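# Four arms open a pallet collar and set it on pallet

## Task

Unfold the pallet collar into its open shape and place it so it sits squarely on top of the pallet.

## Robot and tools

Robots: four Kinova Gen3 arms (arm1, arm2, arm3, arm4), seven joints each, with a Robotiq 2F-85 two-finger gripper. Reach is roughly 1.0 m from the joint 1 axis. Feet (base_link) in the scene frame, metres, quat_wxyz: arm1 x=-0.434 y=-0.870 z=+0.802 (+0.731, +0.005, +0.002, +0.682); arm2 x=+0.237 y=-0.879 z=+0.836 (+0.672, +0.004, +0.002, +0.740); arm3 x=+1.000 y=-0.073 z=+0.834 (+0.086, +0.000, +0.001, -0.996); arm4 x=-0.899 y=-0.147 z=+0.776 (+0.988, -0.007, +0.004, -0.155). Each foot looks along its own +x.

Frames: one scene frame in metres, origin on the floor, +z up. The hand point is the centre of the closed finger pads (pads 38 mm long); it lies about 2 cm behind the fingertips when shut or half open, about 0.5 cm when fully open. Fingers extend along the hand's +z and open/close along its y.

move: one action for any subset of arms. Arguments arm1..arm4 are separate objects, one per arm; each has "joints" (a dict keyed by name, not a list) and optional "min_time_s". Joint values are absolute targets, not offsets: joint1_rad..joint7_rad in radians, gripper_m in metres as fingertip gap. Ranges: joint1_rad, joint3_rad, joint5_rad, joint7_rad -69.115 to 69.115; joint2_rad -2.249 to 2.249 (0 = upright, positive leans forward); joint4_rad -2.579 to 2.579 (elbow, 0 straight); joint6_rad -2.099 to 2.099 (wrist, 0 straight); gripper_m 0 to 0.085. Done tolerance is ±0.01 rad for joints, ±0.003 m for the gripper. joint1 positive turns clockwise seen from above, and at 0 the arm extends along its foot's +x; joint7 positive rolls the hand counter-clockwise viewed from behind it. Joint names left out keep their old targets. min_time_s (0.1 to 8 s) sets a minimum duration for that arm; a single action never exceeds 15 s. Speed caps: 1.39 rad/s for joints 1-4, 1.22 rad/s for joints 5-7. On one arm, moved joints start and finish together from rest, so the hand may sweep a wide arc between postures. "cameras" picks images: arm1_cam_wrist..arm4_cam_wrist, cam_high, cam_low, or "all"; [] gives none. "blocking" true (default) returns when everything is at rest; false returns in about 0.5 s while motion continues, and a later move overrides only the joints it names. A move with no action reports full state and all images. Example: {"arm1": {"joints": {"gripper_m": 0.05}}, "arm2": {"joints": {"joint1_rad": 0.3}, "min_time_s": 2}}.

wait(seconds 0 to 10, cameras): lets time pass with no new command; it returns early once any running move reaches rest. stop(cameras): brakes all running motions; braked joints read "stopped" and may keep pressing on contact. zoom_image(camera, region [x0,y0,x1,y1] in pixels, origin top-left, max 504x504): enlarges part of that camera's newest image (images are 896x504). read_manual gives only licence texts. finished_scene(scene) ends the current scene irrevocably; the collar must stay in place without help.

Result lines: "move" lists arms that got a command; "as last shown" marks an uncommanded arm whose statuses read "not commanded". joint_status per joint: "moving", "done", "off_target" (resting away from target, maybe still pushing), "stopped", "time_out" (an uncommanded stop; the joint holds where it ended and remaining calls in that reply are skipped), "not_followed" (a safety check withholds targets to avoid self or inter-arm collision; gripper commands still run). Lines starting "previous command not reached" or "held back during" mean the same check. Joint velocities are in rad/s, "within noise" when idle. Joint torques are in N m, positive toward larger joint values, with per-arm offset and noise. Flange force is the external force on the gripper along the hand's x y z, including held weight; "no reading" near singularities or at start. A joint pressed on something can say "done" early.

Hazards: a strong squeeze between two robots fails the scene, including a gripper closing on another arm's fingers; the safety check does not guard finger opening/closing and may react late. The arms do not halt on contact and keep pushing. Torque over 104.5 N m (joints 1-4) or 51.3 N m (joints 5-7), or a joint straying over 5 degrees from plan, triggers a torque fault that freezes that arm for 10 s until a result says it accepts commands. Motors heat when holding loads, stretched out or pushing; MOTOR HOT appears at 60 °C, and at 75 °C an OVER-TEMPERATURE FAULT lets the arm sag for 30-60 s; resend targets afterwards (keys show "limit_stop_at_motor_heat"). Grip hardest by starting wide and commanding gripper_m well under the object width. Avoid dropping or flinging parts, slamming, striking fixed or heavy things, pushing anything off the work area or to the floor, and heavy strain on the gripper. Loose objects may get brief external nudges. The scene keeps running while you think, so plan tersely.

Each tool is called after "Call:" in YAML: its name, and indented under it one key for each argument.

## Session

Call:
move:

Scene clock: 0.00 s.
Joint torques (N m): no reading
Motor temperatures (°C): arm1=[29 34 30 34 42 38 40] | arm2=[30 32 30 38 35 40 39] | arm3=[30 34 31 32 34 42 42] | arm4=[33 38 30 32 37 38 43]
Flange force (N): no reading
Joint velocities: within noise
arm1.joint_positions: joint1_rad=-0.367 joint2_rad=-0.377 joint3_rad=-0.057 joint4_rad=+1.429 joint5_rad=-0.042 joint6_rad=+1.959 joint7_rad=+1.590 gripper_m=+0.085
arm1.joint_status: not commanded
arm1.hand: x=-0.4765 y=-0.7218 z=+1.3267 quat_wxyz=(-0.030, +0.829, -0.555, -0.063) (m; scene frame)
arm2.joint_positions: joint1_rad=+0.431 joint2_rad=-0.325 joint3_rad=-0.121 joint4_rad=+1.564 joint5_rad=-0.059 joint6_rad=+2.061 joint7_rad=+1.315 gripper_m=+0.085
arm2.joint_status: not commanded
arm2.hand: x=+0.2662 y=-0.7709 z=+1.3148 quat_wxyz=(+0.064, +0.528, -0.845, +0.049) (m; scene frame)
arm3.joint_positions: joint1_rad=+0.096 joint2_rad=-0.467 joint3_rad=-0.112 joint4_rad=+1.431 joint5_rad=-0.009 joint6_rad=+1.934 joint7_rad=+1.197 gripper_m=+0.085
arm3.joint_status: not commanded
arm3.hand: x=+0.8569 y=-0.0903 z=+1.3719 quat_wxyz=(-0.012, -0.988, +0.093, +0.121) (m; scene frame)
arm4.joint_positions: joint1_rad=-0.491 joint2_rad=-0.360 joint3_rad=-0.101 joint4_rad=+1.548 joint5_rad=-0.046 joint6_rad=+1.971 joint7_rad=+1.689 gripper_m=+0.085
arm4.joint_status: not commanded
arm4.hand: x=-0.7613 y=-0.1078 z=+1.2588 quat_wxyz=(+0.016, +0.203, -0.979, +0.002) (m; scene frame)
pictures: arm1_cam_wrist, arm2_cam_wrist, arm3_cam_wrist, arm4_cam_wrist, cam_high, cam_low

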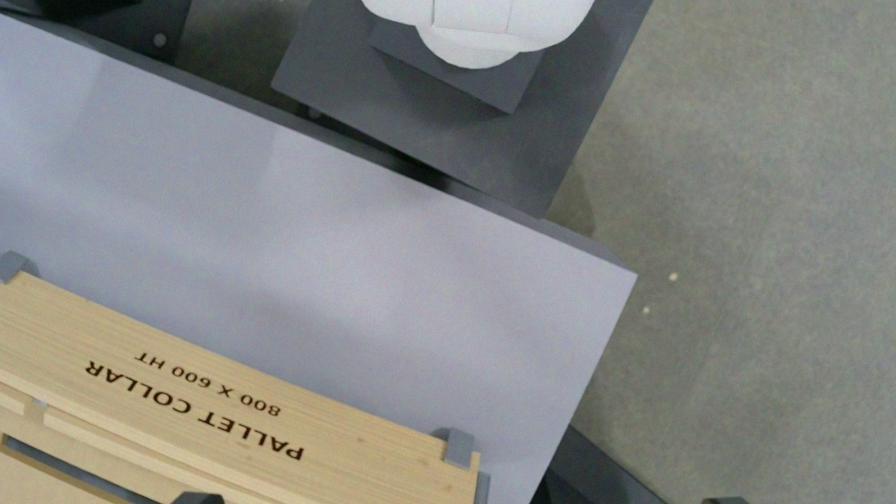

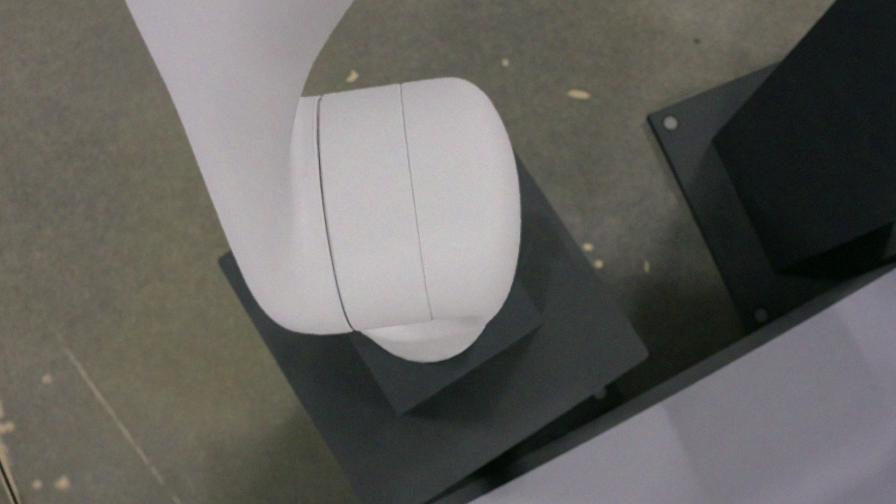

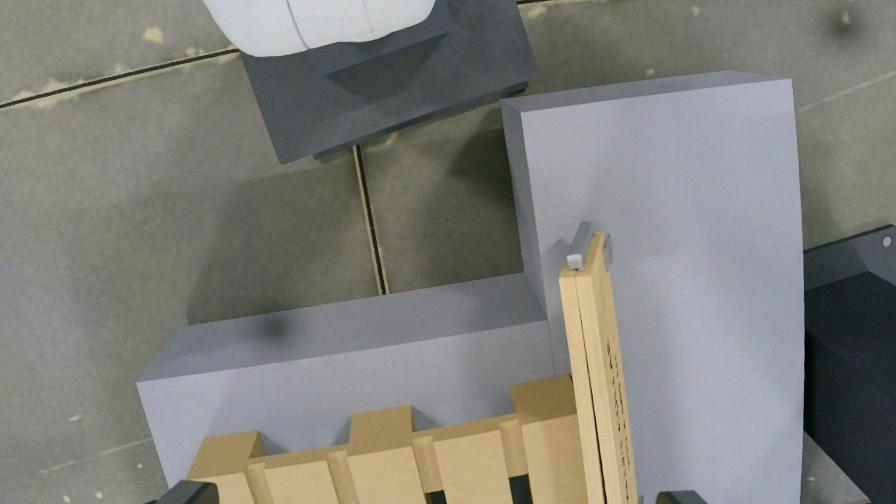

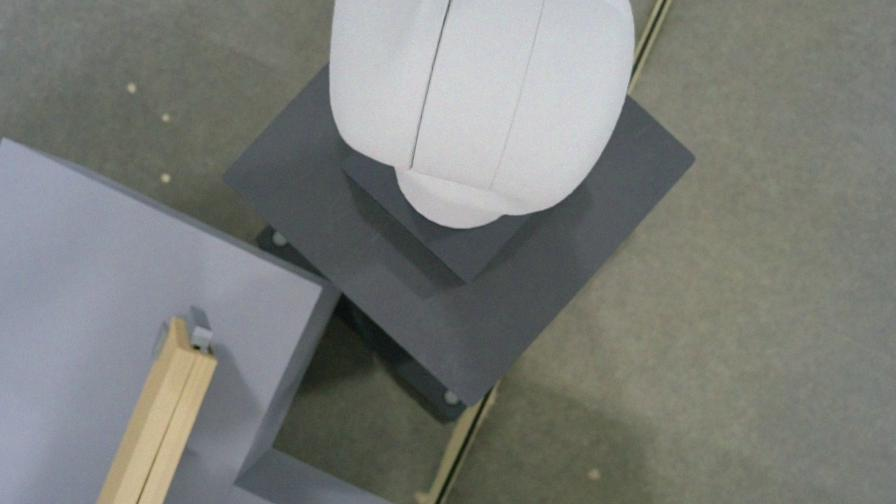

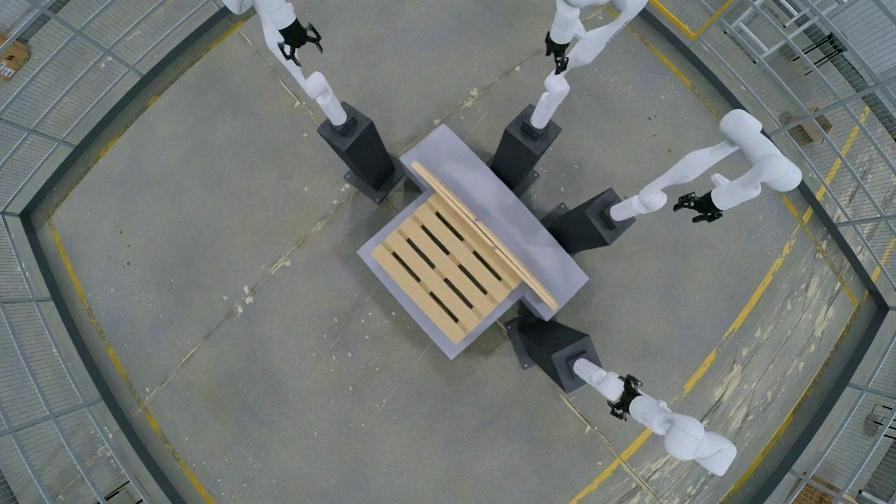

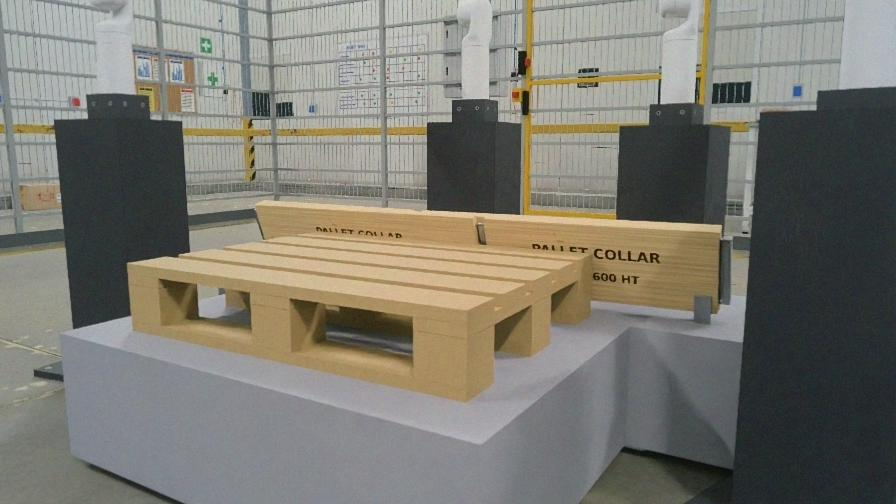

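Call:
move:
  arm1: {"joints":{"joint1_rad":-0.0693,"joint2_rad":1.411,"joint3_rad":0,"joint4_rad":1.2757,"joint5_rad":0,"joint6_rad":0.4549,"joint7_rad":0}}
  arm2: {"joints":{"joint1_rad":0.096,"joint2_rad":1.5673,"joint3_rad":0,"joint4_rad":0.9281,"joint5_rad":0,"joint6_rad":0.6462,"joint7_rad":0}}
  cameras: ["arm1_cam_wrist","arm2_cam_wrist"]

Scene clock: 21.37 s.
Joint torques (N m): arm1=[0.02 -25.95 0.47 -4.31 0.07 -0.11 -0.22] | arm2=[-0.51 -26.08 0.43 -7.47 -0.1 -0.14 -0.18] | arm3=[1.02 0.65 -0.7 -7.25 0.16 -0.22 0.45] | arm4=[0.34 -2.2 0.73 -7.45 -0.06 0.22 -0.18]
Motor temperatures (°C): arm1=[29 34 30 34 42 38 40] | arm2=[30 32 30 38 35 40 39] | arm3=[30 33 31 32 34 42 42] | arm4=[33 37 30 32 37 38 43]
Flange force (N): arm1=[0.0 1.2 4.1] | arm2=[-0.5 -10.3 -3.3] | arm3=[-2.8 -1.7 -2.2] | arm4=[-3.1 0.4 -3.6]
move: arm1 done; arm2 done
Joint velocities: within noise
arm1.joint_positions: joint1_rad=-0.069 joint2_rad=+1.411 joint3_rad=+0.000 joint4_rad=+1.276 joint5_rad=+0.000 joint6_rad=+0.455 joint7_rad=+0.000 gripper_m=+0.085
arm1.joint_status: all done
arm1.hand: x=-0.4121 y=-0.3148 z=+0.5632 quat_wxyz=(+0.005, +0.000, -1.000, -0.003)
arm2.joint_positions: joint1_rad=+0.096 joint2_rad=+1.567 joint3_rad=+0.000 joint4_rad=+0.928 joint5_rad=+0.000 joint6_rad=+0.646 joint7_rad=+0.000 gripper_m=+0.085
arm2.joint_status: all done
arm2.hand: x=+0.2588 y=-0.2683 z=+0.5618 quat_wxyz=(+0.004, +0.000, -1.000, -0.001)
arm3, arm4: as last shown

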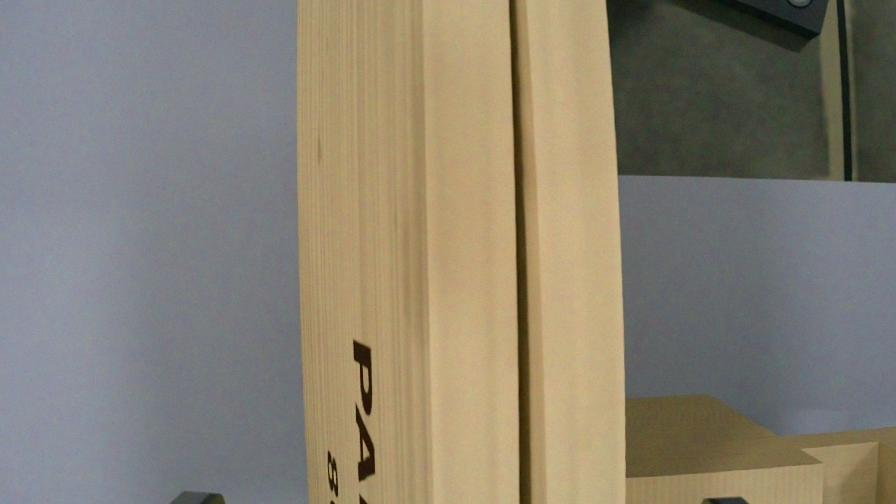

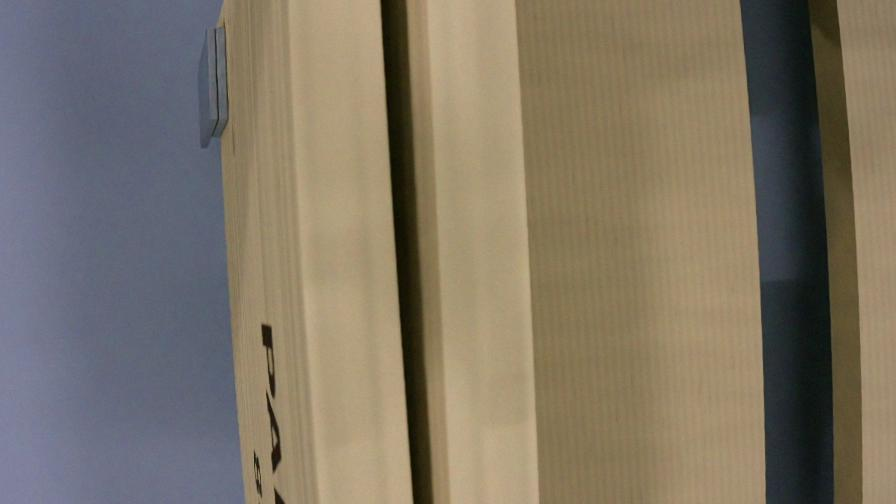

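Call:
move:
  arm1: {"joints":{"joint2_rad":1.5945,"joint4_rad":1.1002,"joint6_rad":0.4469},"min_time_s":3}
  arm2: {"joints":{"joint2_rad":1.7447,"joint4_rad":0.7656,"joint6_rad":0.6313},"min_time_s":3}

Call:
move:
  arm1: {"joints":{"joint2_rad":1.5469,"joint4_rad":1.3313,"joint6_rad":0.2634},"min_time_s":5}
  arm2: {"joints":{"joint2_rad":1.6681,"joint4_rad":1.043,"joint6_rad":0.4305},"min_time_s":5}
  cameras: ["arm1_cam_wrist","arm2_cam_wrist"]

Scene clock: 37.67 s.
Joint torques (N m): arm1=[0.06 -26.12 0.48 -4.21 0.13 -0.14 -0.26] | arm2=[-0.49 -25.63 0.4 -7.32 -0.1 -0.14 -0.18] | arm3=[0.99 0.62 -0.71 -7.29 0.16 -0.22 0.45] | arm4=[0.37 -2.25 0.76 -7.48 -0.01 0.23 -0.17]
Motor temperatures (°C): arm1=[29 34 30 34 42 38 40] | arm2=[30 32 30 38 35 40 39] | arm3=[30 33 31 32 34 42 42] | arm4=[33 37 30 32 37 38 43]
Flange force (N): arm1=[0.1 1.5 4.3] | arm2=[-0.4 -11.5 -5.4] | arm3=[-2.8 -1.7 -2.0] | arm4=[-3.2 0.6 -3.6]
move: arm1 done; arm2 done
Joint velocities: within noise
arm1.joint_positions: joint1_rad=-0.069 joint2_rad=+1.595 joint3_rad=+0.000 joint4_rad=+1.100 joint5_rad=+0.000 joint6_rad=+0.447 joint7_rad=+0.000 gripper_m=+0.085
arm1.joint_status: all done
arm1.hand: x=-0.4128 y=-0.3114 z=+0.4851 quat_wxyz=(+0.005, +0.000, -1.000, -0.003)
arm2.joint_positions: joint1_rad=+0.096 joint2_rad=+1.745 joint3_rad=+0.000 joint4_rad=+0.766 joint5_rad=+0.000 joint6_rad=+0.631 joint7_rad=+0.000 gripper_m=+0.085
arm2.joint_status: all done
arm2.hand: x=+0.2582 y=-0.2783 z=+0.4847 quat_wxyz=(+0.004, +0.000, -1.000, -0.001)
arm3, arm4: as last shown
pictures: none

Scene clock: 42.97 s.
Joint torques (N m): arm1=[0.05 -24.46 0.42 -2.69 0.13 -0.1 -0.27] | arm2=[-0.46 -24.33 0.41 -5.71 -0.1 -0.14 -0.16] | arm3=[0.98 0.63 -0.7 -7.3 0.13 -0.24 0.43] | arm4=[0.38 -2.23 0.76 -7.43 -0.04 0.2 -0.19]
Motor temperatures (°C): arm1=[29 35 30 34 42 38 40] | arm2=[30 32 30 38 35 40 39] | arm3=[30 33 31 32 34 42 42] | arm4=[33 37 30 32 37 38 43]
Flange force (N): arm1=[0.2 0.3 3.9] | arm2=[-0.5 -8.3 -3.9] | arm3=[-2.8 -1.8 -2.0] | arm4=[-3.1 0.4 -3.8]
move: arm1 done; arm2 done
Joint velocities: within noise
arm1.joint_positions: joint1_rad=-0.069 joint2_rad=+1.547 joint3_rad=+0.000 joint4_rad=+1.331 joint5_rad=+0.000 joint6_rad=+0.263 joint7_rad=+0.000 gripper_m=+0.085
arm1.joint_status: all done
arm1.hand: x=-0.4128 y=-0.3654 z=+0.4848 quat_wxyz=(+0.005, +0.000, -1.000, -0.003)
arm2.joint_positions: joint1_rad=+0.096 joint2_rad=+1.668 joint3_rad=+0.000 joint4_rad=+1.043 joint5_rad=+0.000 joint6_rad=+0.430 joint7_rad=+0.000 gripper_m=+0.085
arm2.joint_status: all done
arm2.hand: x=+0.2583 y=-0.3283 z=+0.4846 quat_wxyz=(+0.004, +0.000, -1.000, -0.001)
arm3, arm4: as last shown

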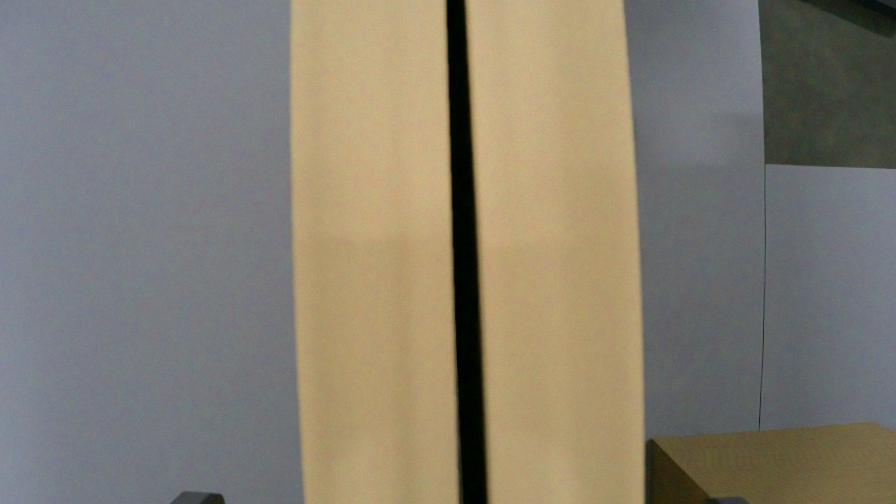

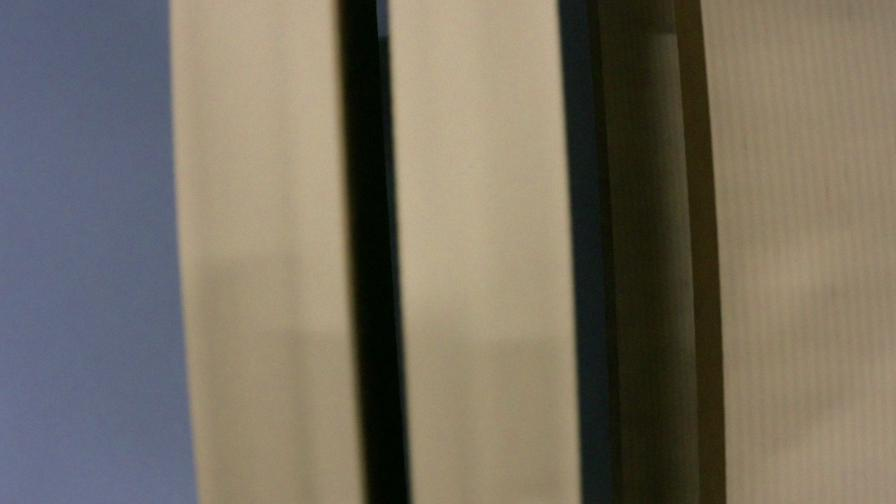

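Call:
move:
  arm1: {"joints":{"joint2_rad":1.2821,"joint4_rad":1.5385,"joint6_rad":0.321}}

Call:
move:
  arm1: {"joints":{"joint1_rad":0.358,"joint2_rad":1.4784,"joint4_rad":1.1981,"joint5_rad":1.168,"joint6_rad":0.509,"joint7_rad":-0.5985,"gripper_m":0.03}}
  cameras: ["arm1_cam_wrist"]

Call:
zoom_image:
  camera: "arm1_cam_wrist"
  region: [300, 350, 660, 504]

Scene clock: 83.13 s.
Joint torques (N m): arm1=[0.09 -24.16 0.39 -3.2 0.13 -0.13 -0.24] | arm2=[-0.45 -24.34 0.44 -5.73 -0.1 -0.13 -0.19] | arm3=[1.01 0.61 -0.72 -7.28 0.15 -0.22 0.46] | arm4=[0.34 -2.25 0.78 -7.46 -0.07 0.25 -0.14]
Motor temperatures (°C): arm1=[29 36 30 34 42 38 40] | arm2=[30 34 30 38 35 40 39] | arm3=[30 33 31 32 34 42 42] | arm4=[33 37 30 32 37 38 43]
Flange force (N): arm1=[0.2 0.6 4.0] | arm2=[-0.6 -8.4 -4.0] | arm3=[-2.9 -1.8 -2.1] | arm4=[-3.3 0.6 -3.6]
move: arm1 done
Joint velocities: within noise
arm1.joint_positions: joint1_rad=-0.069 joint2_rad=+1.282 joint3_rad=+0.000 joint4_rad=+1.538 joint5_rad=+0.000 joint6_rad=+0.321 joint7_rad=+0.000 gripper_m=+0.085
arm1.joint_status: all done
arm1.hand: x=-0.4117 y=-0.3660 z=+0.5998 quat_wxyz=(+0.005, +0.000, -1.000, -0.003)
arm2, arm3, arm4: as last shown
pictures: none

Scene clock: 84.87 s.
Joint torques (N m): arm1=[0.06 -26.79 1.76 -4.97 0.69 0.71 -0.23] | arm2=[-0.49 -24.31 0.44 -5.68 -0.1 -0.13 -0.18] | arm3=[1.01 0.64 -0.67 -7.27 0.17 -0.23 0.46] | arm4=[0.38 -2.3 0.83 -7.52 -0.03 0.26 -0.18]
Motor temperatures (°C): arm1=[29 36 30 34 42 38 40] | arm2=[30 34 30 38 35 40 39] | arm3=[30 33 31 32 34 42 42] | arm4=[33 37 30 32 37 38 43]
Flange force (N): arm1=[1.2 2.4 3.9] | arm2=[-0.6 -8.2 -3.9] | arm3=[-2.8 -1.6 -2.1] | arm4=[-3.3 0.7 -3.4]
move: arm1 done
Joint velocities: within noise
arm1.joint_positions: joint1_rad=+0.358 joint2_rad=+1.478 joint3_rad=+0.000 joint4_rad=+1.198 joint5_rad=+1.168 joint6_rad=+0.509 joint7_rad=-0.598 gripper_m=+0.030
arm1.joint_status: all done
arm1.hand: x=-0.0266 y=-0.3638 z=+0.5743 quat_wxyz=(-0.254, +0.015, -0.967, -0.007)
arm2, arm3, arm4: as last shown

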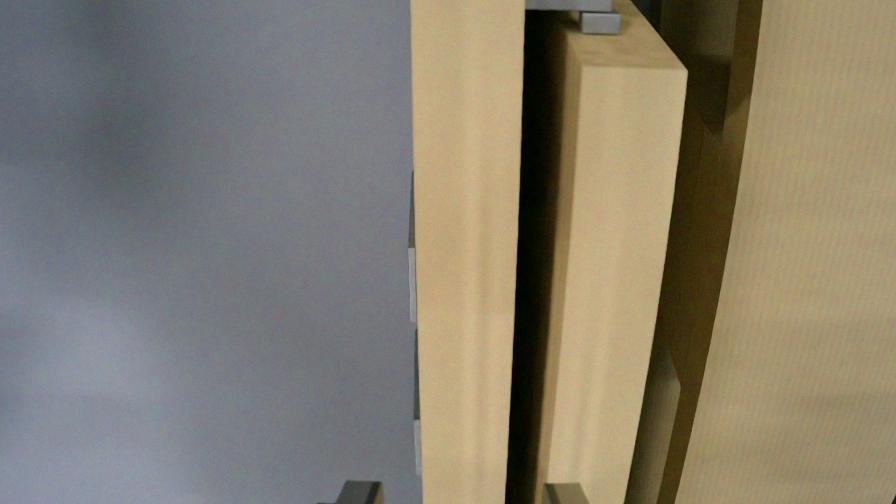

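Scaled by 1.400 from the camera's image (finer frame: 1280x720).

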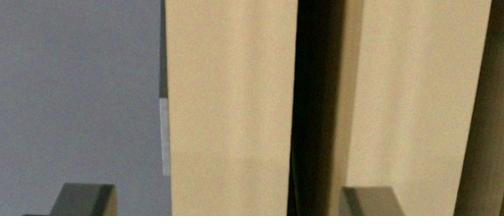

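Call:
move:
  arm1: {"joints": {"joint1_rad": 0.3604, "joint2_rad": 1.5596, "joint4_rad": 1.1338, "joint5_rad": 1.1985, "joint6_rad": 0.5015, "joint7_rad": -0.6314}, "min_time_s": 3}
  cameras: ["arm1_cam_wrist"]

Call:
zoom_image:
  camera: "arm1_cam_wrist"
  region: [300, 350, 660, 504]

Scene clock: 161.30 s.
Joint torques (N m): arm1=[0.04 -26.76 1.75 -4.89 0.7 0.71 -0.27] | arm2=[-0.48 -24.37 0.41 -5.76 -0.11 -0.12 -0.18] | arm3=[1 0.68 -0.69 -7.27 0.14 -0.23 0.43] | arm4=[0.32 -2.16 0.81 -7.46 -0.05 0.24 -0.14]
Motor temperatures (°C): arm1=[29 36 30 35 42 38 40] | arm2=[30 36 30 38 35 40 39] | arm3=[30 32 31 32 34 42 42] | arm4=[33 37 30 32 37 38 43]
Flange force (N): arm1=[1.2 2.6 4.1] | arm2=[-0.6 -8.5 -4.0] | arm3=[-2.8 -1.8 -2.1] | arm4=[-3.1 0.8 -3.5]
move: arm1 done
Joint velocities: within noise
arm1.joint_positions: joint1_rad=+0.360 joint2_rad=+1.560 joint3_rad=+0.000 joint4_rad=+1.134 joint5_rad=+1.198 joint6_rad=+0.501 joint7_rad=-0.631 gripper_m=+0.030
arm1.joint_status: all done
arm1.hand: x=-0.0270 y=-0.3668 z=+0.5378 quat_wxyz=(-0.254, +0.014, -0.967, -0.007)
arm2, arm3, arm4: as last shown

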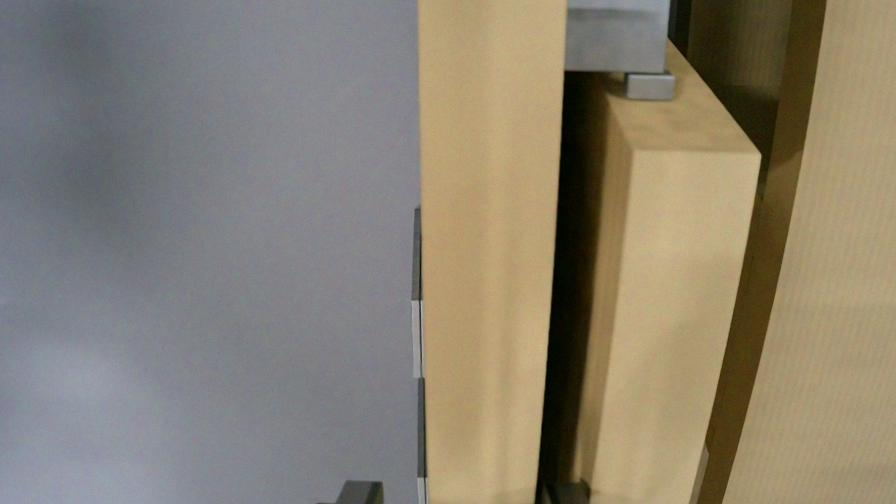

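Scaled by 1.400 from the camera's image (finer frame: 1280x720).

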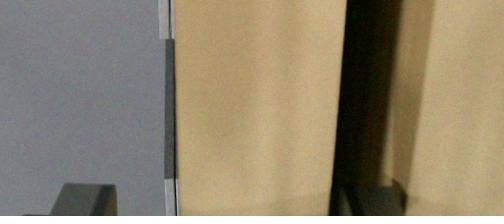

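Call:
move:
  arm1: {"joints": {"joint1_rad": 0.3604, "joint2_rad": 1.5728, "joint4_rad": 1.1204, "joint5_rad": 1.1985, "joint6_rad": 0.5015, "joint7_rad": -0.6314}, "min_time_s": 2}
  cameras: ["arm1_cam_wrist"]

Call:
zoom_image:
  camera: "arm1_cam_wrist"
  region: [480, 400, 660, 504]

Scene clock: 191.57 s.
Joint torques (N m): arm1=[4.77 -9.63 2.54 -2.68 0.36 -0.62 -0.1] | arm2=[-0.52 -24.29 0.43 -5.75 -0.07 -0.15 -0.18] | arm3=[1 0.62 -0.68 -7.27 0.16 -0.23 0.44] | arm4=[0.3 -2.32 0.72 -7.47 -0.07 0.19 -0.19]
Motor temperatures (°C): arm1=[29 36 30 35 42 38 40] | arm2=[30 36 30 38 35 40 39] | arm3=[30 32 31 32 34 42 42] | arm4=[33 37 30 32 37 38 43]
Flange force (N): arm1=[-5.0 -2.5 -33.3] | arm2=[-0.7 -8.5 -4.2] | arm3=[-2.8 -1.7 -2.1] | arm4=[-3.3 0.3 -3.8]
move: arm1 done
Joint velocities: within noise
arm1.joint_positions: joint1_rad=+0.360 joint2_rad=+1.573 joint3_rad=+0.000 joint4_rad=+1.120 joint5_rad=+1.199 joint6_rad=+0.502 joint7_rad=-0.631 gripper_m=+0.030
arm1.joint_status: all done
arm1.hand: x=-0.0270 y=-0.3666 z=+0.5323 quat_wxyz=(-0.254, +0.014, -0.967, -0.007)
arm2, arm3, arm4: as last shown

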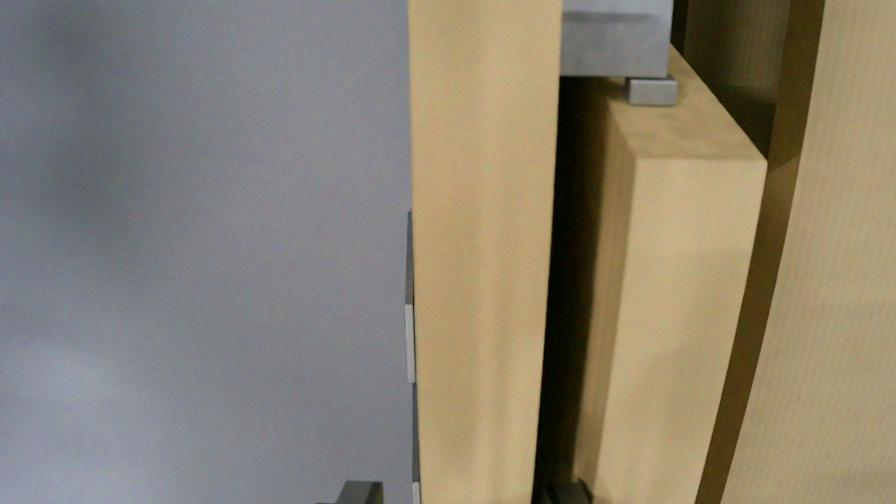

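Scaled by 2.800 from the camera's image (finer frame: 1280x720).

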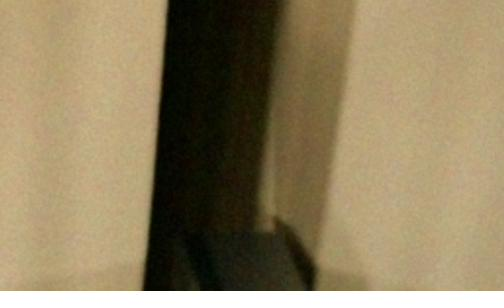

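Call:
move:
  arm1: {"joints": {"joint1_rad": 0.3696, "joint2_rad": 1.5600, "joint4_rad": 1.1704, "joint5_rad": 1.2697, "joint6_rad": 0.4856, "joint7_rad": -0.7025}, "min_time_s": 5}
  cameras: ["arm1_cam_wrist"]

Call:
zoom_image:
  camera: "arm1_cam_wrist"
  region: [480, 400, 660, 504]

Scene clock: 222.03 s.
Joint torques (N m): arm1=[0.47 -19.2 0.65 -2.85 0.32 -0.24 -0.11] | arm2=[-0.46 -24.33 0.42 -5.75 -0.1 -0.14 -0.17] | arm3=[1.01 0.61 -0.68 -7.27 0.15 -0.22 0.46] | arm4=[0.33 -2.28 0.72 -7.43 -0.11 0.25 -0.16]
Motor temperatures (°C): arm1=[29 36 30 35 42 38 40] | arm2=[30 36 30 38 35 40 39] | arm3=[30 32 31 32 34 42 42] | arm4=[33 37 30 32 37 38 43]
Flange force (N): arm1=[-3.7 1.5 -8.3] | arm2=[-0.6 -8.5 -4.1] | arm3=[-2.9 -1.6 -2.1] | arm4=[-3.3 0.3 -3.7]
move: arm1 done
Joint velocities: within noise
arm1.joint_positions: joint1_rad=+0.370 joint2_rad=+1.560 joint3_rad=+0.000 joint4_rad=+1.170 joint5_rad=+1.270 joint6_rad=+0.486 joint7_rad=-0.702 gripper_m=+0.030
arm1.joint_status: all done
arm1.hand: x=-0.0270 y=-0.3787 z=+0.5327 quat_wxyz=(-0.254, +0.015, -0.967, -0.007)
arm2: as last shown
arm3.joint_positions: joint1_rad=+0.096 joint2_rad=-0.467 joint3_rad=-0.112 joint4_rad=+1.431 joint5_rad=-0.009 joint6_rad=+1.934 joint7_rad=+1.197 gripper_m=+0.085
arm3.joint_status: not commanded
arm3.hand: x=+0.8569 y=-0.0903 z=+1.3719 quat_wxyz=(-0.012, -0.988, +0.093, +0.121)
arm4.joint_positions: joint1_rad=-0.491 joint2_rad=-0.360 joint3_rad=-0.101 joint4_rad=+1.548 joint5_rad=-0.046 joint6_rad=+1.971 joint7_rad=+1.689 gripper_m=+0.085
arm4.joint_status: not commanded
arm4.hand: x=-0.7613 y=-0.1078 z=+1.2588 quat_wxyz=(+0.016, +0.203, -0.979, +0.002)

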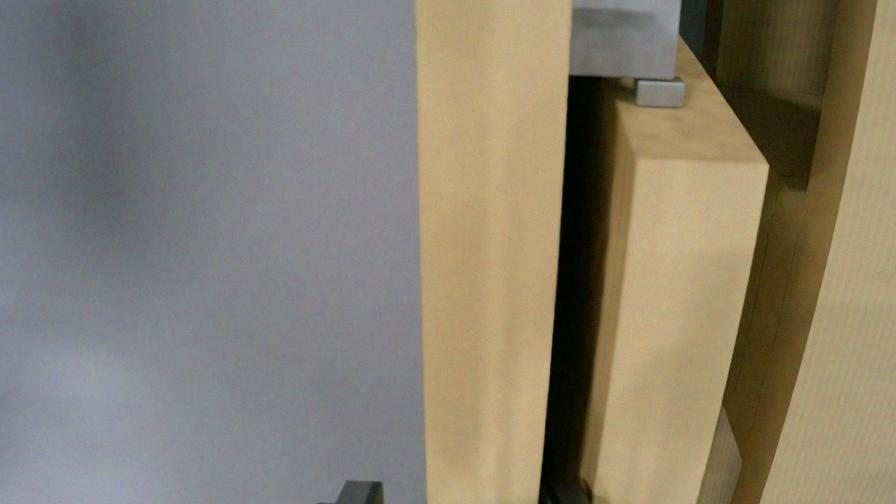

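Scaled by 2.800 from the camera's image (finer frame: 1280x720).

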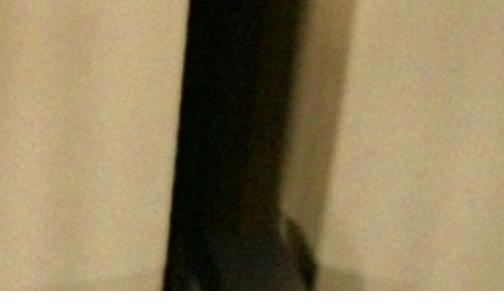

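Call:
move:
  arm1: {"joints": {"joint1_rad": 0.3791, "joint2_rad": 1.5497, "joint4_rad": 1.2171, "joint5_rad": 1.3444, "joint6_rad": 0.4726, "joint7_rad": -0.7766}, "min_time_s": 4}

Call:
move:
  arm1: {"joints": {"joint1_rad": 0.3848, "joint2_rad": 1.5442, "joint4_rad": 1.2434, "joint5_rad": 1.389, "joint6_rad": 0.4664, "joint7_rad": -0.8207}, "min_time_s": 3}
  cameras: ["arm1_cam_wrist"]

Call:
zoom_image:
  camera: "arm1_cam_wrist"
  region: [480, 400, 660, 504]

Scene clock: 264.57 s.
Joint torques (N m): arm1=[4.52 -16.73 3.74 6.44 -1.6 4.08 -0.09] | arm2=[-0.56 -29.56 0.61 -14.56 -0.13 -5.13 -0.3] | arm3=[1.04 0.66 -0.72 -7.29 0.14 -0.23 0.46] | arm4=[0.33 -2.27 0.71 -7.4 -0.07 0.3 -0.16]
Motor temperatures (°C): arm1=[29 37 30 34 42 38 40] | arm2=[30 36 30 38 35 40 39] | arm3=[30 32 31 32 34 42 42] | arm4=[33 37 30 32 37 38 43]
Flange force (N): arm1=[-3.7 21.4 9.9] | arm2=[-0.1 -26.6 -14.4] | arm3=[-2.7 -1.8 -2.0] | arm4=[-3.4 0.3 -3.7]
move: arm1 done
Joint velocities: within noise
arm1.joint_positions: joint1_rad=+0.379 joint2_rad=+1.550 joint3_rad=+0.000 joint4_rad=+1.217 joint5_rad=+1.344 joint6_rad=+0.473 joint7_rad=-0.777 gripper_m=+0.030
arm1.joint_status: all done
arm1.hand: x=-0.0270 y=-0.3906 z=+0.5326 quat_wxyz=(-0.254, +0.015, -0.967, -0.007)
arm2, arm3, arm4: as last shown
pictures: none

Scene clock: 267.87 s.
Joint torques (N m): arm1=[6.29 -13.43 4.7 8.05 -1.91 4.3 -0.09] | arm2=[-2.03 -32.24 -0.97 -15.83 -0.64 -5.41 -0.47] | arm3=[1 0.61 -0.7 -7.26 0.15 -0.22 0.48] | arm4=[0.32 -2.3 0.72 -7.42 -0.05 0.21 -0.18]
Motor temperatures (°C): arm1=[29 37 30 34 42 38 40] | arm2=[30 36 30 38 35 40 39] | arm3=[30 32 31 32 34 42 42] | arm4=[33 37 30 32 37 38 43]
Flange force (N): arm1=[-4.3 23.7 5.5] | arm2=[-3.1 -28.6 -11.2] | arm3=[-2.9 -1.6 -2.1] | arm4=[-3.3 0.3 -3.9]
move: arm1 done
Joint velocities: within noise
arm1.joint_positions: joint1_rad=+0.385 joint2_rad=+1.544 joint3_rad=+0.000 joint4_rad=+1.243 joint5_rad=+1.389 joint6_rad=+0.466 joint7_rad=-0.821 gripper_m=+0.030
arm1.joint_status: all done
arm1.hand: x=-0.0270 y=-0.3977 z=+0.5326 quat_wxyz=(-0.254, +0.015, -0.967, -0.007)
arm2, arm3, arm4: as last shown

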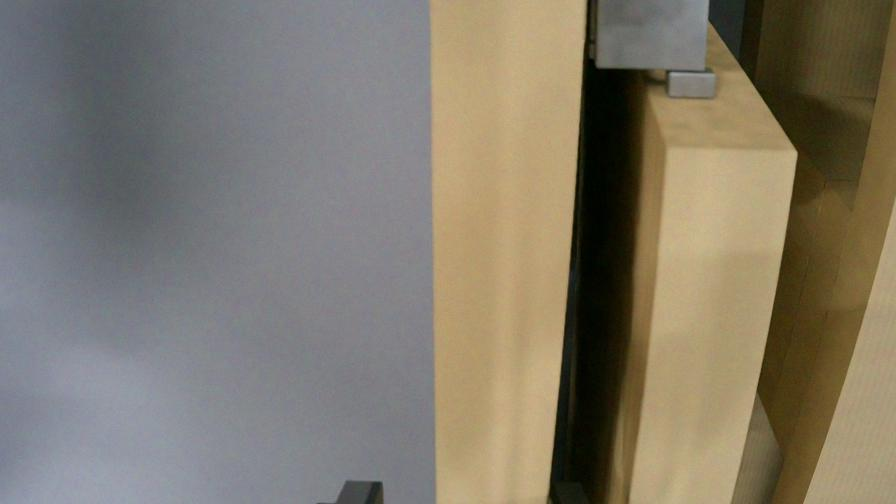

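Scaled by 2.800 from the camera's image (finer frame: 1280x720).

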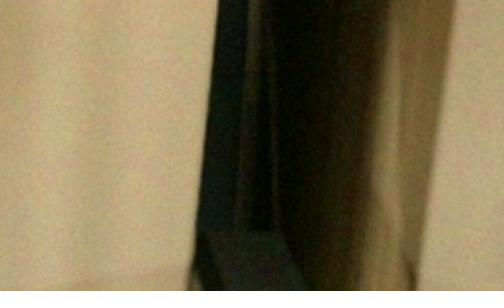

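Call:
move:
  arm1: {"joints": {"joint1_rad": 0.3932, "joint2_rad": 1.5607, "joint4_rad": 1.2571, "joint5_rad": 1.456, "joint6_rad": 0.4591, "joint7_rad": -0.8866}, "min_time_s": 4}
  cameras: ["arm1_cam_wrist"]

Scene clock: 276.87 s.
Joint torques (N m): arm1=[12.52 1.9 7.31 14.16 -3.21 4.62 0.03] | arm2=[-5.54 -35.65 -4.56 -17.39 -1.71 -5.75 -0.79] | arm3=[1.01 0.63 -0.67 -7.27 0.16 -0.22 0.45] | arm4=[0.4 -2.26 0.8 -7.55 -0.08 0.22 -0.15]
Motor temperatures (°C): arm1=[29 36 30 35 42 38 40] | arm2=[30 37 30 38 35 40 39] | arm3=[30 32 31 32 34 42 42] | arm4=[33 37 30 32 37 38 43]
Flange force (N): arm1=[-9.2 31.0 -16.6] | arm2=[-9.9 -30.9 -7.0] | arm3=[-2.8 -1.6 -2.1] | arm4=[-3.2 0.6 -3.3]
move: arm1 done
Joint velocities: within noise
arm1.joint_positions: joint1_rad=+0.393 joint2_rad=+1.561 joint3_rad=+0.000 joint4_rad=+1.257 joint5_rad=+1.456 joint6_rad=+0.459 joint7_rad=-0.887 gripper_m=+0.030
arm1.joint_status: all done
arm1.hand: x=-0.0272 y=-0.4077 z=+0.5223 quat_wxyz=(-0.254, +0.015, -0.967, -0.007)
arm2.joint_positions: joint1_rad=+0.096 joint2_rad=+1.668 joint3_rad=+0.000 joint4_rad=+1.043 joint5_rad=+0.000 joint6_rad=+0.430 joint7_rad=+0.000 gripper_m=+0.085
arm2.joint_status: not commanded
arm2.hand: x=+0.2583 y=-0.3283 z=+0.4846 quat_wxyz=(+0.004, +0.000, -1.000, -0.001)
arm3, arm4: as last shown

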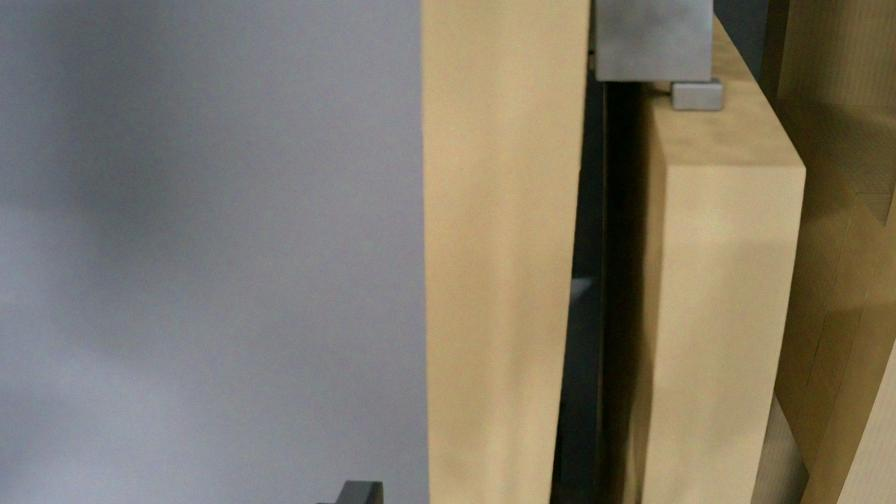

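Close arm1 on A and pull.

Call:
move:
  arm1: {"joints": {"gripper_m": 0.012}}

Call:
move:
  arm1: {"joints": {"joint1_rad": 0.4271, "joint2_rad": 1.5323, "joint4_rad": 1.39, "joint5_rad": 1.7027, "joint6_rad": 0.451, "joint7_rad": -1.1248}, "min_time_s": 6}
  cameras: ["arm1_cam_wrist", "arm2_cam_wrist"]

Scene clock: 281.80 s.
Joint torques (N m): arm1=[17.03 9.68 9.93 14.08 -3.19 4.94 0] | arm2=[-6.18 -35.11 -5.36 -15.87 -1.92 -4.71 -0.83] | arm3=[1.01 0.61 -0.71 -7.24 0.16 -0.19 0.47] | arm4=[0.32 -2.25 0.75 -7.47 -0.06 0.25 -0.17]
Motor temperatures (°C): arm1=[29 36 30 35 42 38 40] | arm2=[30 37 30 39 35 40 39] | arm3=[30 32 31 32 34 42 42] | arm4=[33 37 30 32 37 38 43]
Flange force (N): arm1=[-9.2 29.5 -38.1] | arm2=[-11.3 -28.1 -4.4] | arm3=[-2.9 -1.7 -2.2] | arm4=[-3.2 0.5 -3.5]
move: arm1 off_target
Joint velocities: within noise
arm1.joint_positions: joint1_rad=+0.393 joint2_rad=+1.561 joint3_rad=+0.000 joint4_rad=+1.257 joint5_rad=+1.456 joint6_rad=+0.459 joint7_rad=-0.887 gripper_m=+0.019
arm1.joint_status: gripper_m off_target (ended at +0.019, target +0.012)
arm1.hand: x=-0.0272 y=-0.4075 z=+0.5224 quat_wxyz=(-0.254, +0.015, -0.967, -0.007)
arm2, arm3, arm4: as last shown
arm2.hand: x=+0.2583 y=-0.3283 z=+0.4845 quat_wxyz=(+0.004, +0.000, -1.000, -0.001)
pictures: none

Scene clock: 288.10 s.
Joint torques (N m): arm1=[9.8 -14.71 5.93 20.32 -7.51 5.4 -2.67] | arm2=[5.06 -42.4 7.04 -30.59 1.49 -13.42 -0.13] | arm3=[1.02 0.64 -0.7 -7.26 0.14 -0.22 0.44] | arm4=[0.38 -2.27 0.75 -7.42 0 0.22 -0.17]
Motor temperatures (°C): arm1=[29 36 30 35 42 38 40] | arm2=[30 37 30 39 35 40 39] | arm3=[30 32 31 32 34 42 42] | arm4=[33 37 30 32 37 38 43]
Flange force (N): arm1=[-6.1 44.9 42.1] | arm2=[11.9 -58.6 -25.1] | arm3=[-2.9 -1.8 -2.1] | arm4=[-3.3 0.5 -3.8]
move: arm1 done
Joint velocities: within noise
arm1.joint_positions: joint1_rad=+0.427 joint2_rad=+1.532 joint3_rad=+0.000 joint4_rad=+1.390 joint5_rad=+1.703 joint6_rad=+0.451 joint7_rad=-1.125 gripper_m=+0.019
arm1.joint_status: all done
arm1.hand: x=-0.0271 y=-0.4446 z=+0.5253 quat_wxyz=(-0.254, +0.015, -0.967, -0.007)
arm2, arm3, arm4: as last shown
arm2.hand: x=+0.2583 y=-0.3283 z=+0.4846 quat_wxyz=(+0.004, +0.000, -1.000, -0.001)

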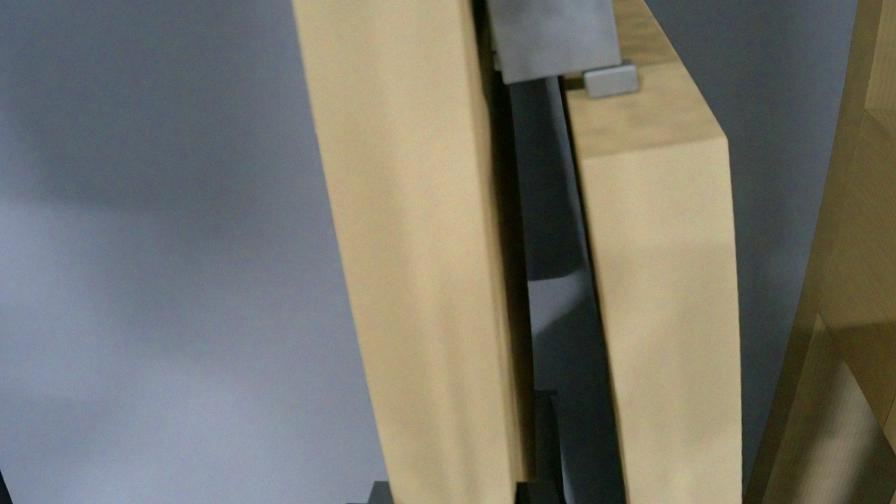

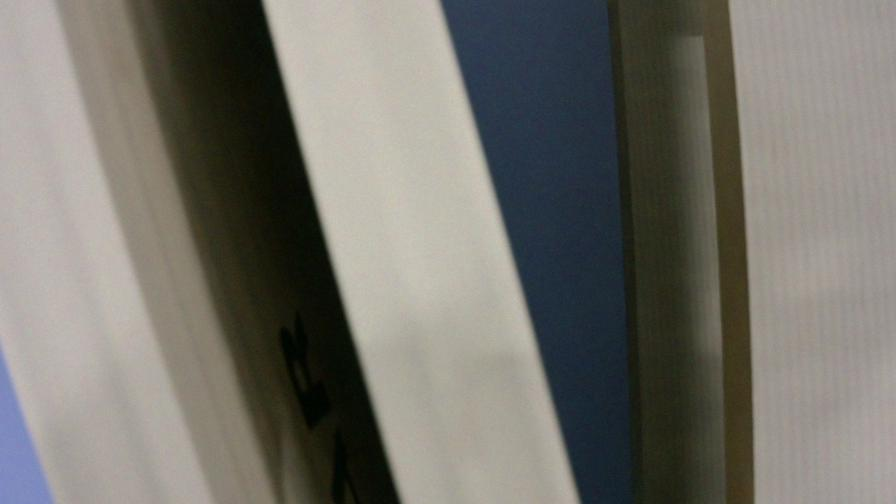

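Call:
move:
  arm2: {"joints": {"joint2_rad": 1.655, "joint4_rad": 1.0993, "joint6_rad": 0.3874}, "min_time_s": 3}

Call:
move:
  arm2: {"joints": {"joint2_rad": 1.3816, "joint4_rad": 1.352, "joint6_rad": 0.408, "gripper_m": 0.033}, "min_time_s": 3}
  cameras: ["arm2_cam_wrist"]

Scene clock: 310.70 s.
Joint torques (N m): arm1=[2.96 -16.24 -0.28 1.73 -3.27 0.18 -2.67] | arm2=[-0.52 -24.02 0.45 -5.36 -0.08 -0.13 -0.17] | arm3=[1 0.64 -0.71 -7.28 0.13 -0.23 0.48] | arm4=[0.39 -2.29 0.87 -7.42 -0.09 0.24 -0.13]
Motor temperatures (°C): arm1=[29 36 30 36 42 38 40] | arm2=[30 40 30 40 35 41 39] | arm3=[30 32 31 32 34 42 42] | arm4=[33 37 30 32 37 38 43]
Flange force (N): arm1=[-7.1 7.2 -2.2] | arm2=[-0.7 -7.9 -3.8] | arm3=[-2.8 -1.7 -2.1] | arm4=[-3.5 0.9 -3.8]
move: arm2 done
Joint velocities: within noise
arm1, arm3, arm4: as last shown
arm2.joint_positions: joint1_rad=+0.096 joint2_rad=+1.655 joint3_rad=+0.000 joint4_rad=+1.099 joint5_rad=+0.000 joint6_rad=+0.387 joint7_rad=+0.000 gripper_m=+0.085
arm2.joint_status: all done
arm2.hand: x=+0.2583 y=-0.3403 z=+0.4846 quat_wxyz=(+0.004, +0.000, -1.000, -0.001)
pictures: none

Scene clock: 312.70 s.
Joint torques (N m): arm1=[13.32 1.58 6.41 -11.55 -0.63 -1.29 -2.94] | arm2=[-15.72 -47.97 -17.71 -0.72 -4.02 7.65 -0.18] | arm3=[1 0.6 -0.71 -7.29 0.14 -0.22 0.46] | arm4=[0.32 -2.28 0.73 -7.44 -0.07 0.22 -0.21]
Motor temperatures (°C): arm1=[29 36 30 36 42 38 40] | arm2=[30 40 30 40 35 41 39] | arm3=[30 32 31 32 34 42 42] | arm4=[33 37 30 32 37 38 43]
Flange force (N): arm1=[-3.5 -12.6 -87.9] | arm2=[-32.2 7.5 64.5] | arm3=[-2.9 -1.7 -2.0] | arm4=[-3.2 0.2 -3.8]
Flange force when the fault began (N): arm2=[-47.6 16.4 79.4]
move: arm2 torque_fault
TORQUE FAULT: arm2's joint2_rad strayed more than 5 degrees from its planned motion. arm2 is stopped for about 10 seconds more. It runs no commands until a result says that it accepts them again.
Joint velocities: within noise
arm1, arm3, arm4: as last shown
arm1.hand: x=-0.0271 y=-0.4444 z=+0.5253 quat_wxyz=(-0.254, +0.015, -0.967, -0.007)
arm2.joint_positions: joint1_rad=+0.098 joint2_rad=+1.594 joint3_rad=+0.002 joint4_rad=+1.238 joint5_rad=+0.001 joint6_rad=+0.397 joint7_rad=+0.000 gripper_m=+0.046
arm2.joint_status: joint2_rad torque_fault (moved -0.061 of -0.273); joint4_rad torque_fault (moved +0.139 of +0.253); joint6_rad torque_fault (moved +0.010 of +0.021); gripper_m torque_fault (moved -0.040 of -0.052)
arm2.hand: x=+0.2607 y=-0.3891 z=+0.5031 quat_wxyz=(+0.003, +0.000, -0.999, +0.043)

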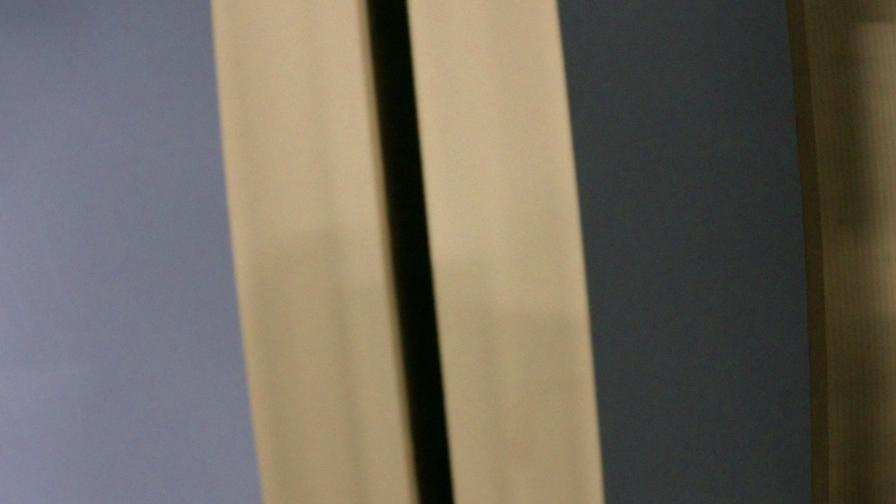

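Call:
wait:
  seconds: 1
  cameras: ["arm2_cam_wrist", "cam_low", "arm1_cam_wrist"]

Scene clock: 331.23 s.
Joint torques (N m): arm1=[13.38 1.68 6.57 -10.89 -0.73 -1.16 -2.91] | arm2=[-15.69 -47.82 -17.67 -0.84 -4.05 7.57 -0.2] | arm3=[1.02 0.64 -0.71 -7.26 0.13 -0.22 0.46] | arm4=[0.33 -2.21 0.75 -7.47 -0.05 0.22 -0.12]
Motor temperatures (°C): arm1=[29 36 30 36 42 38 40] | arm2=[31 41 30 39 35 41 39] | arm3=[30 32 31 32 34 42 42] | arm4=[33 37 30 32 37 38 43]
Flange force (N): arm1=[-3.7 -11.4 -86.3] | arm2=[-32.2 7.1 63.8] | arm3=[-2.8 -1.7 -2.1] | arm4=[-3.2 0.6 -3.6]
TORQUE FAULT, CONTINUED: arm2's stop (torque fault of arm2's joint2_rad) is over. arm2 accepts commands again.
Joint velocities: within noise
arm1.joint_positions: joint1_rad=+0.427 joint2_rad=+1.532 joint3_rad=+0.000 joint4_rad=+1.390 joint5_rad=+1.703 joint6_rad=+0.451 joint7_rad=-1.125 gripper_m=+0.019
arm1.joint_status: not commanded
arm1.hand: x=-0.0271 y=-0.4446 z=+0.5253 quat_wxyz=(-0.254, +0.015, -0.967, -0.007)
arm2.joint_positions: joint1_rad=+0.098 joint2_rad=+1.594 joint3_rad=+0.002 joint4_rad=+1.238 joint5_rad=+0.001 joint6_rad=+0.397 joint7_rad=+0.000 gripper_m=+0.046
arm2.joint_status: joint2_rad torque_fault (moved -0.061 of -0.273); joint4_rad torque_fault (moved +0.139 of +0.253); joint6_rad torque_fault (moved +0.010 of +0.021); gripper_m torque_fault (moved -0.040 of -0.052)
arm2.hand: x=+0.2607 y=-0.3891 z=+0.5031 quat_wxyz=(+0.003, +0.000, -0.999, +0.043)
arm3.joint_positions: joint1_rad=+0.096 joint2_rad=-0.467 joint3_rad=-0.112 joint4_rad=+1.431 joint5_rad=-0.009 joint6_rad=+1.934 joint7_rad=+1.197 gripper_m=+0.085
arm3.joint_status: not commanded
arm3.hand: x=+0.8569 y=-0.0903 z=+1.3719 quat_wxyz=(-0.012, -0.988, +0.093, +0.121)
arm4.joint_positions: joint1_rad=-0.491 joint2_rad=-0.360 joint3_rad=-0.101 joint4_rad=+1.548 joint5_rad=-0.046 joint6_rad=+1.971 joint7_rad=+1.689 gripper_m=+0.085
arm4.joint_status: not commanded
arm4.hand: x=-0.7613 y=-0.1078 z=+1.2588 quat_wxyz=(+0.016, +0.203, -0.979, +0.002)
wait: 1.00 s; at rest from the start
pictures: arm1_cam_wrist, arm2_cam_wrist, cam_low

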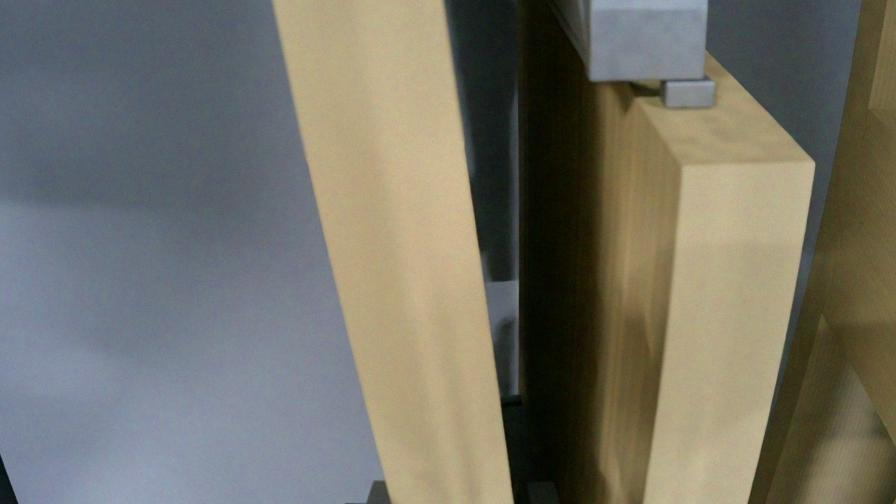

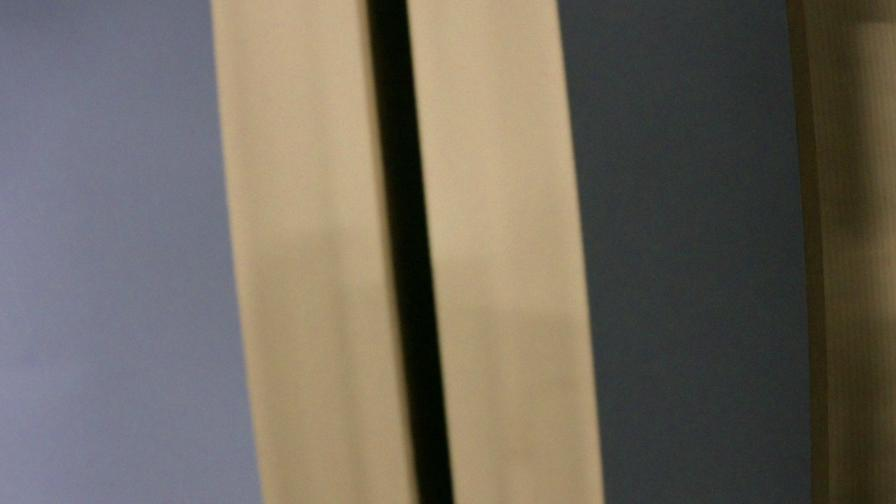

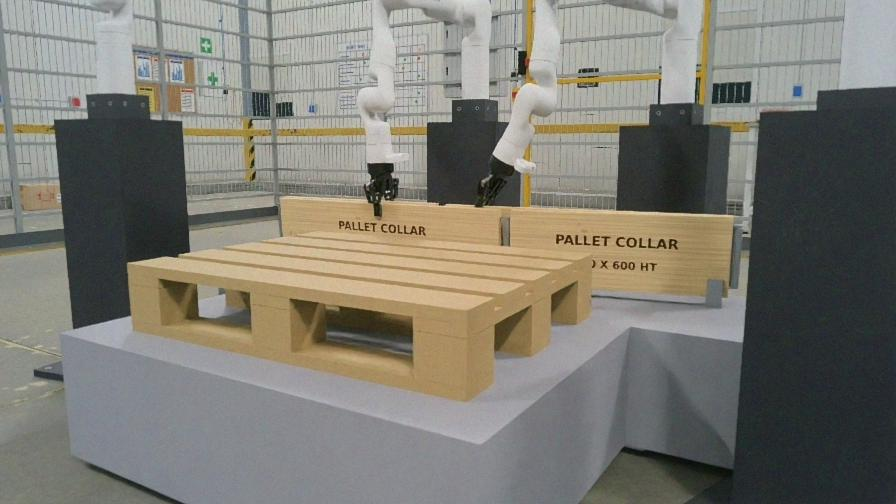

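Call:
move:
  arm2: {"joints": {"joint2_rad": 1.6035, "joint4_rad": 1.2285}, "min_time_s": 1.5}

Scene clock: 348.23 s.
Joint torques (N m): arm1=[11.7 -5.98 6.44 -0.52 -2.96 1.37 -2.77] | arm2=[-16.87 -19.36 -20.5 -7.44 -5.36 -0.63 -1.32] | arm3=[0.98 0.63 -0.7 -7.29 0.13 -0.24 0.45] | arm4=[0.35 -2.21 0.76 -7.4 -0.04 0.23 -0.2]
Motor temperatures (°C): arm1=[29 36 30 36 42 38 40] | arm2=[31 43 31 39 35 41 39] | arm3=[30 32 31 32 34 42 42] | arm4=[33 37 30 32 37 38 43]
Flange force (N): arm1=[-3.2 7.6 -38.3] | arm2=[-35.9 -21.7 -18.0] | arm3=[-2.8 -1.7 -2.1] | arm4=[-3.2 0.4 -3.8]
move: arm2 done
Joint velocities: within noise
arm1, arm3, arm4: as last shown
arm1.hand: x=-0.0271 y=-0.4446 z=+0.5252 quat_wxyz=(-0.254, +0.015, -0.967, -0.007)
arm2.joint_positions: joint1_rad=+0.098 joint2_rad=+1.603 joint3_rad=+0.002 joint4_rad=+1.228 joint5_rad=+0.001 joint6_rad=+0.397 joint7_rad=+0.000 gripper_m=+0.046
arm2.joint_status: all done
arm2.hand: x=+0.2606 y=-0.3893 z=+0.4990 quat_wxyz=(+0.003, +0.000, -0.999, +0.043)
pictures: none


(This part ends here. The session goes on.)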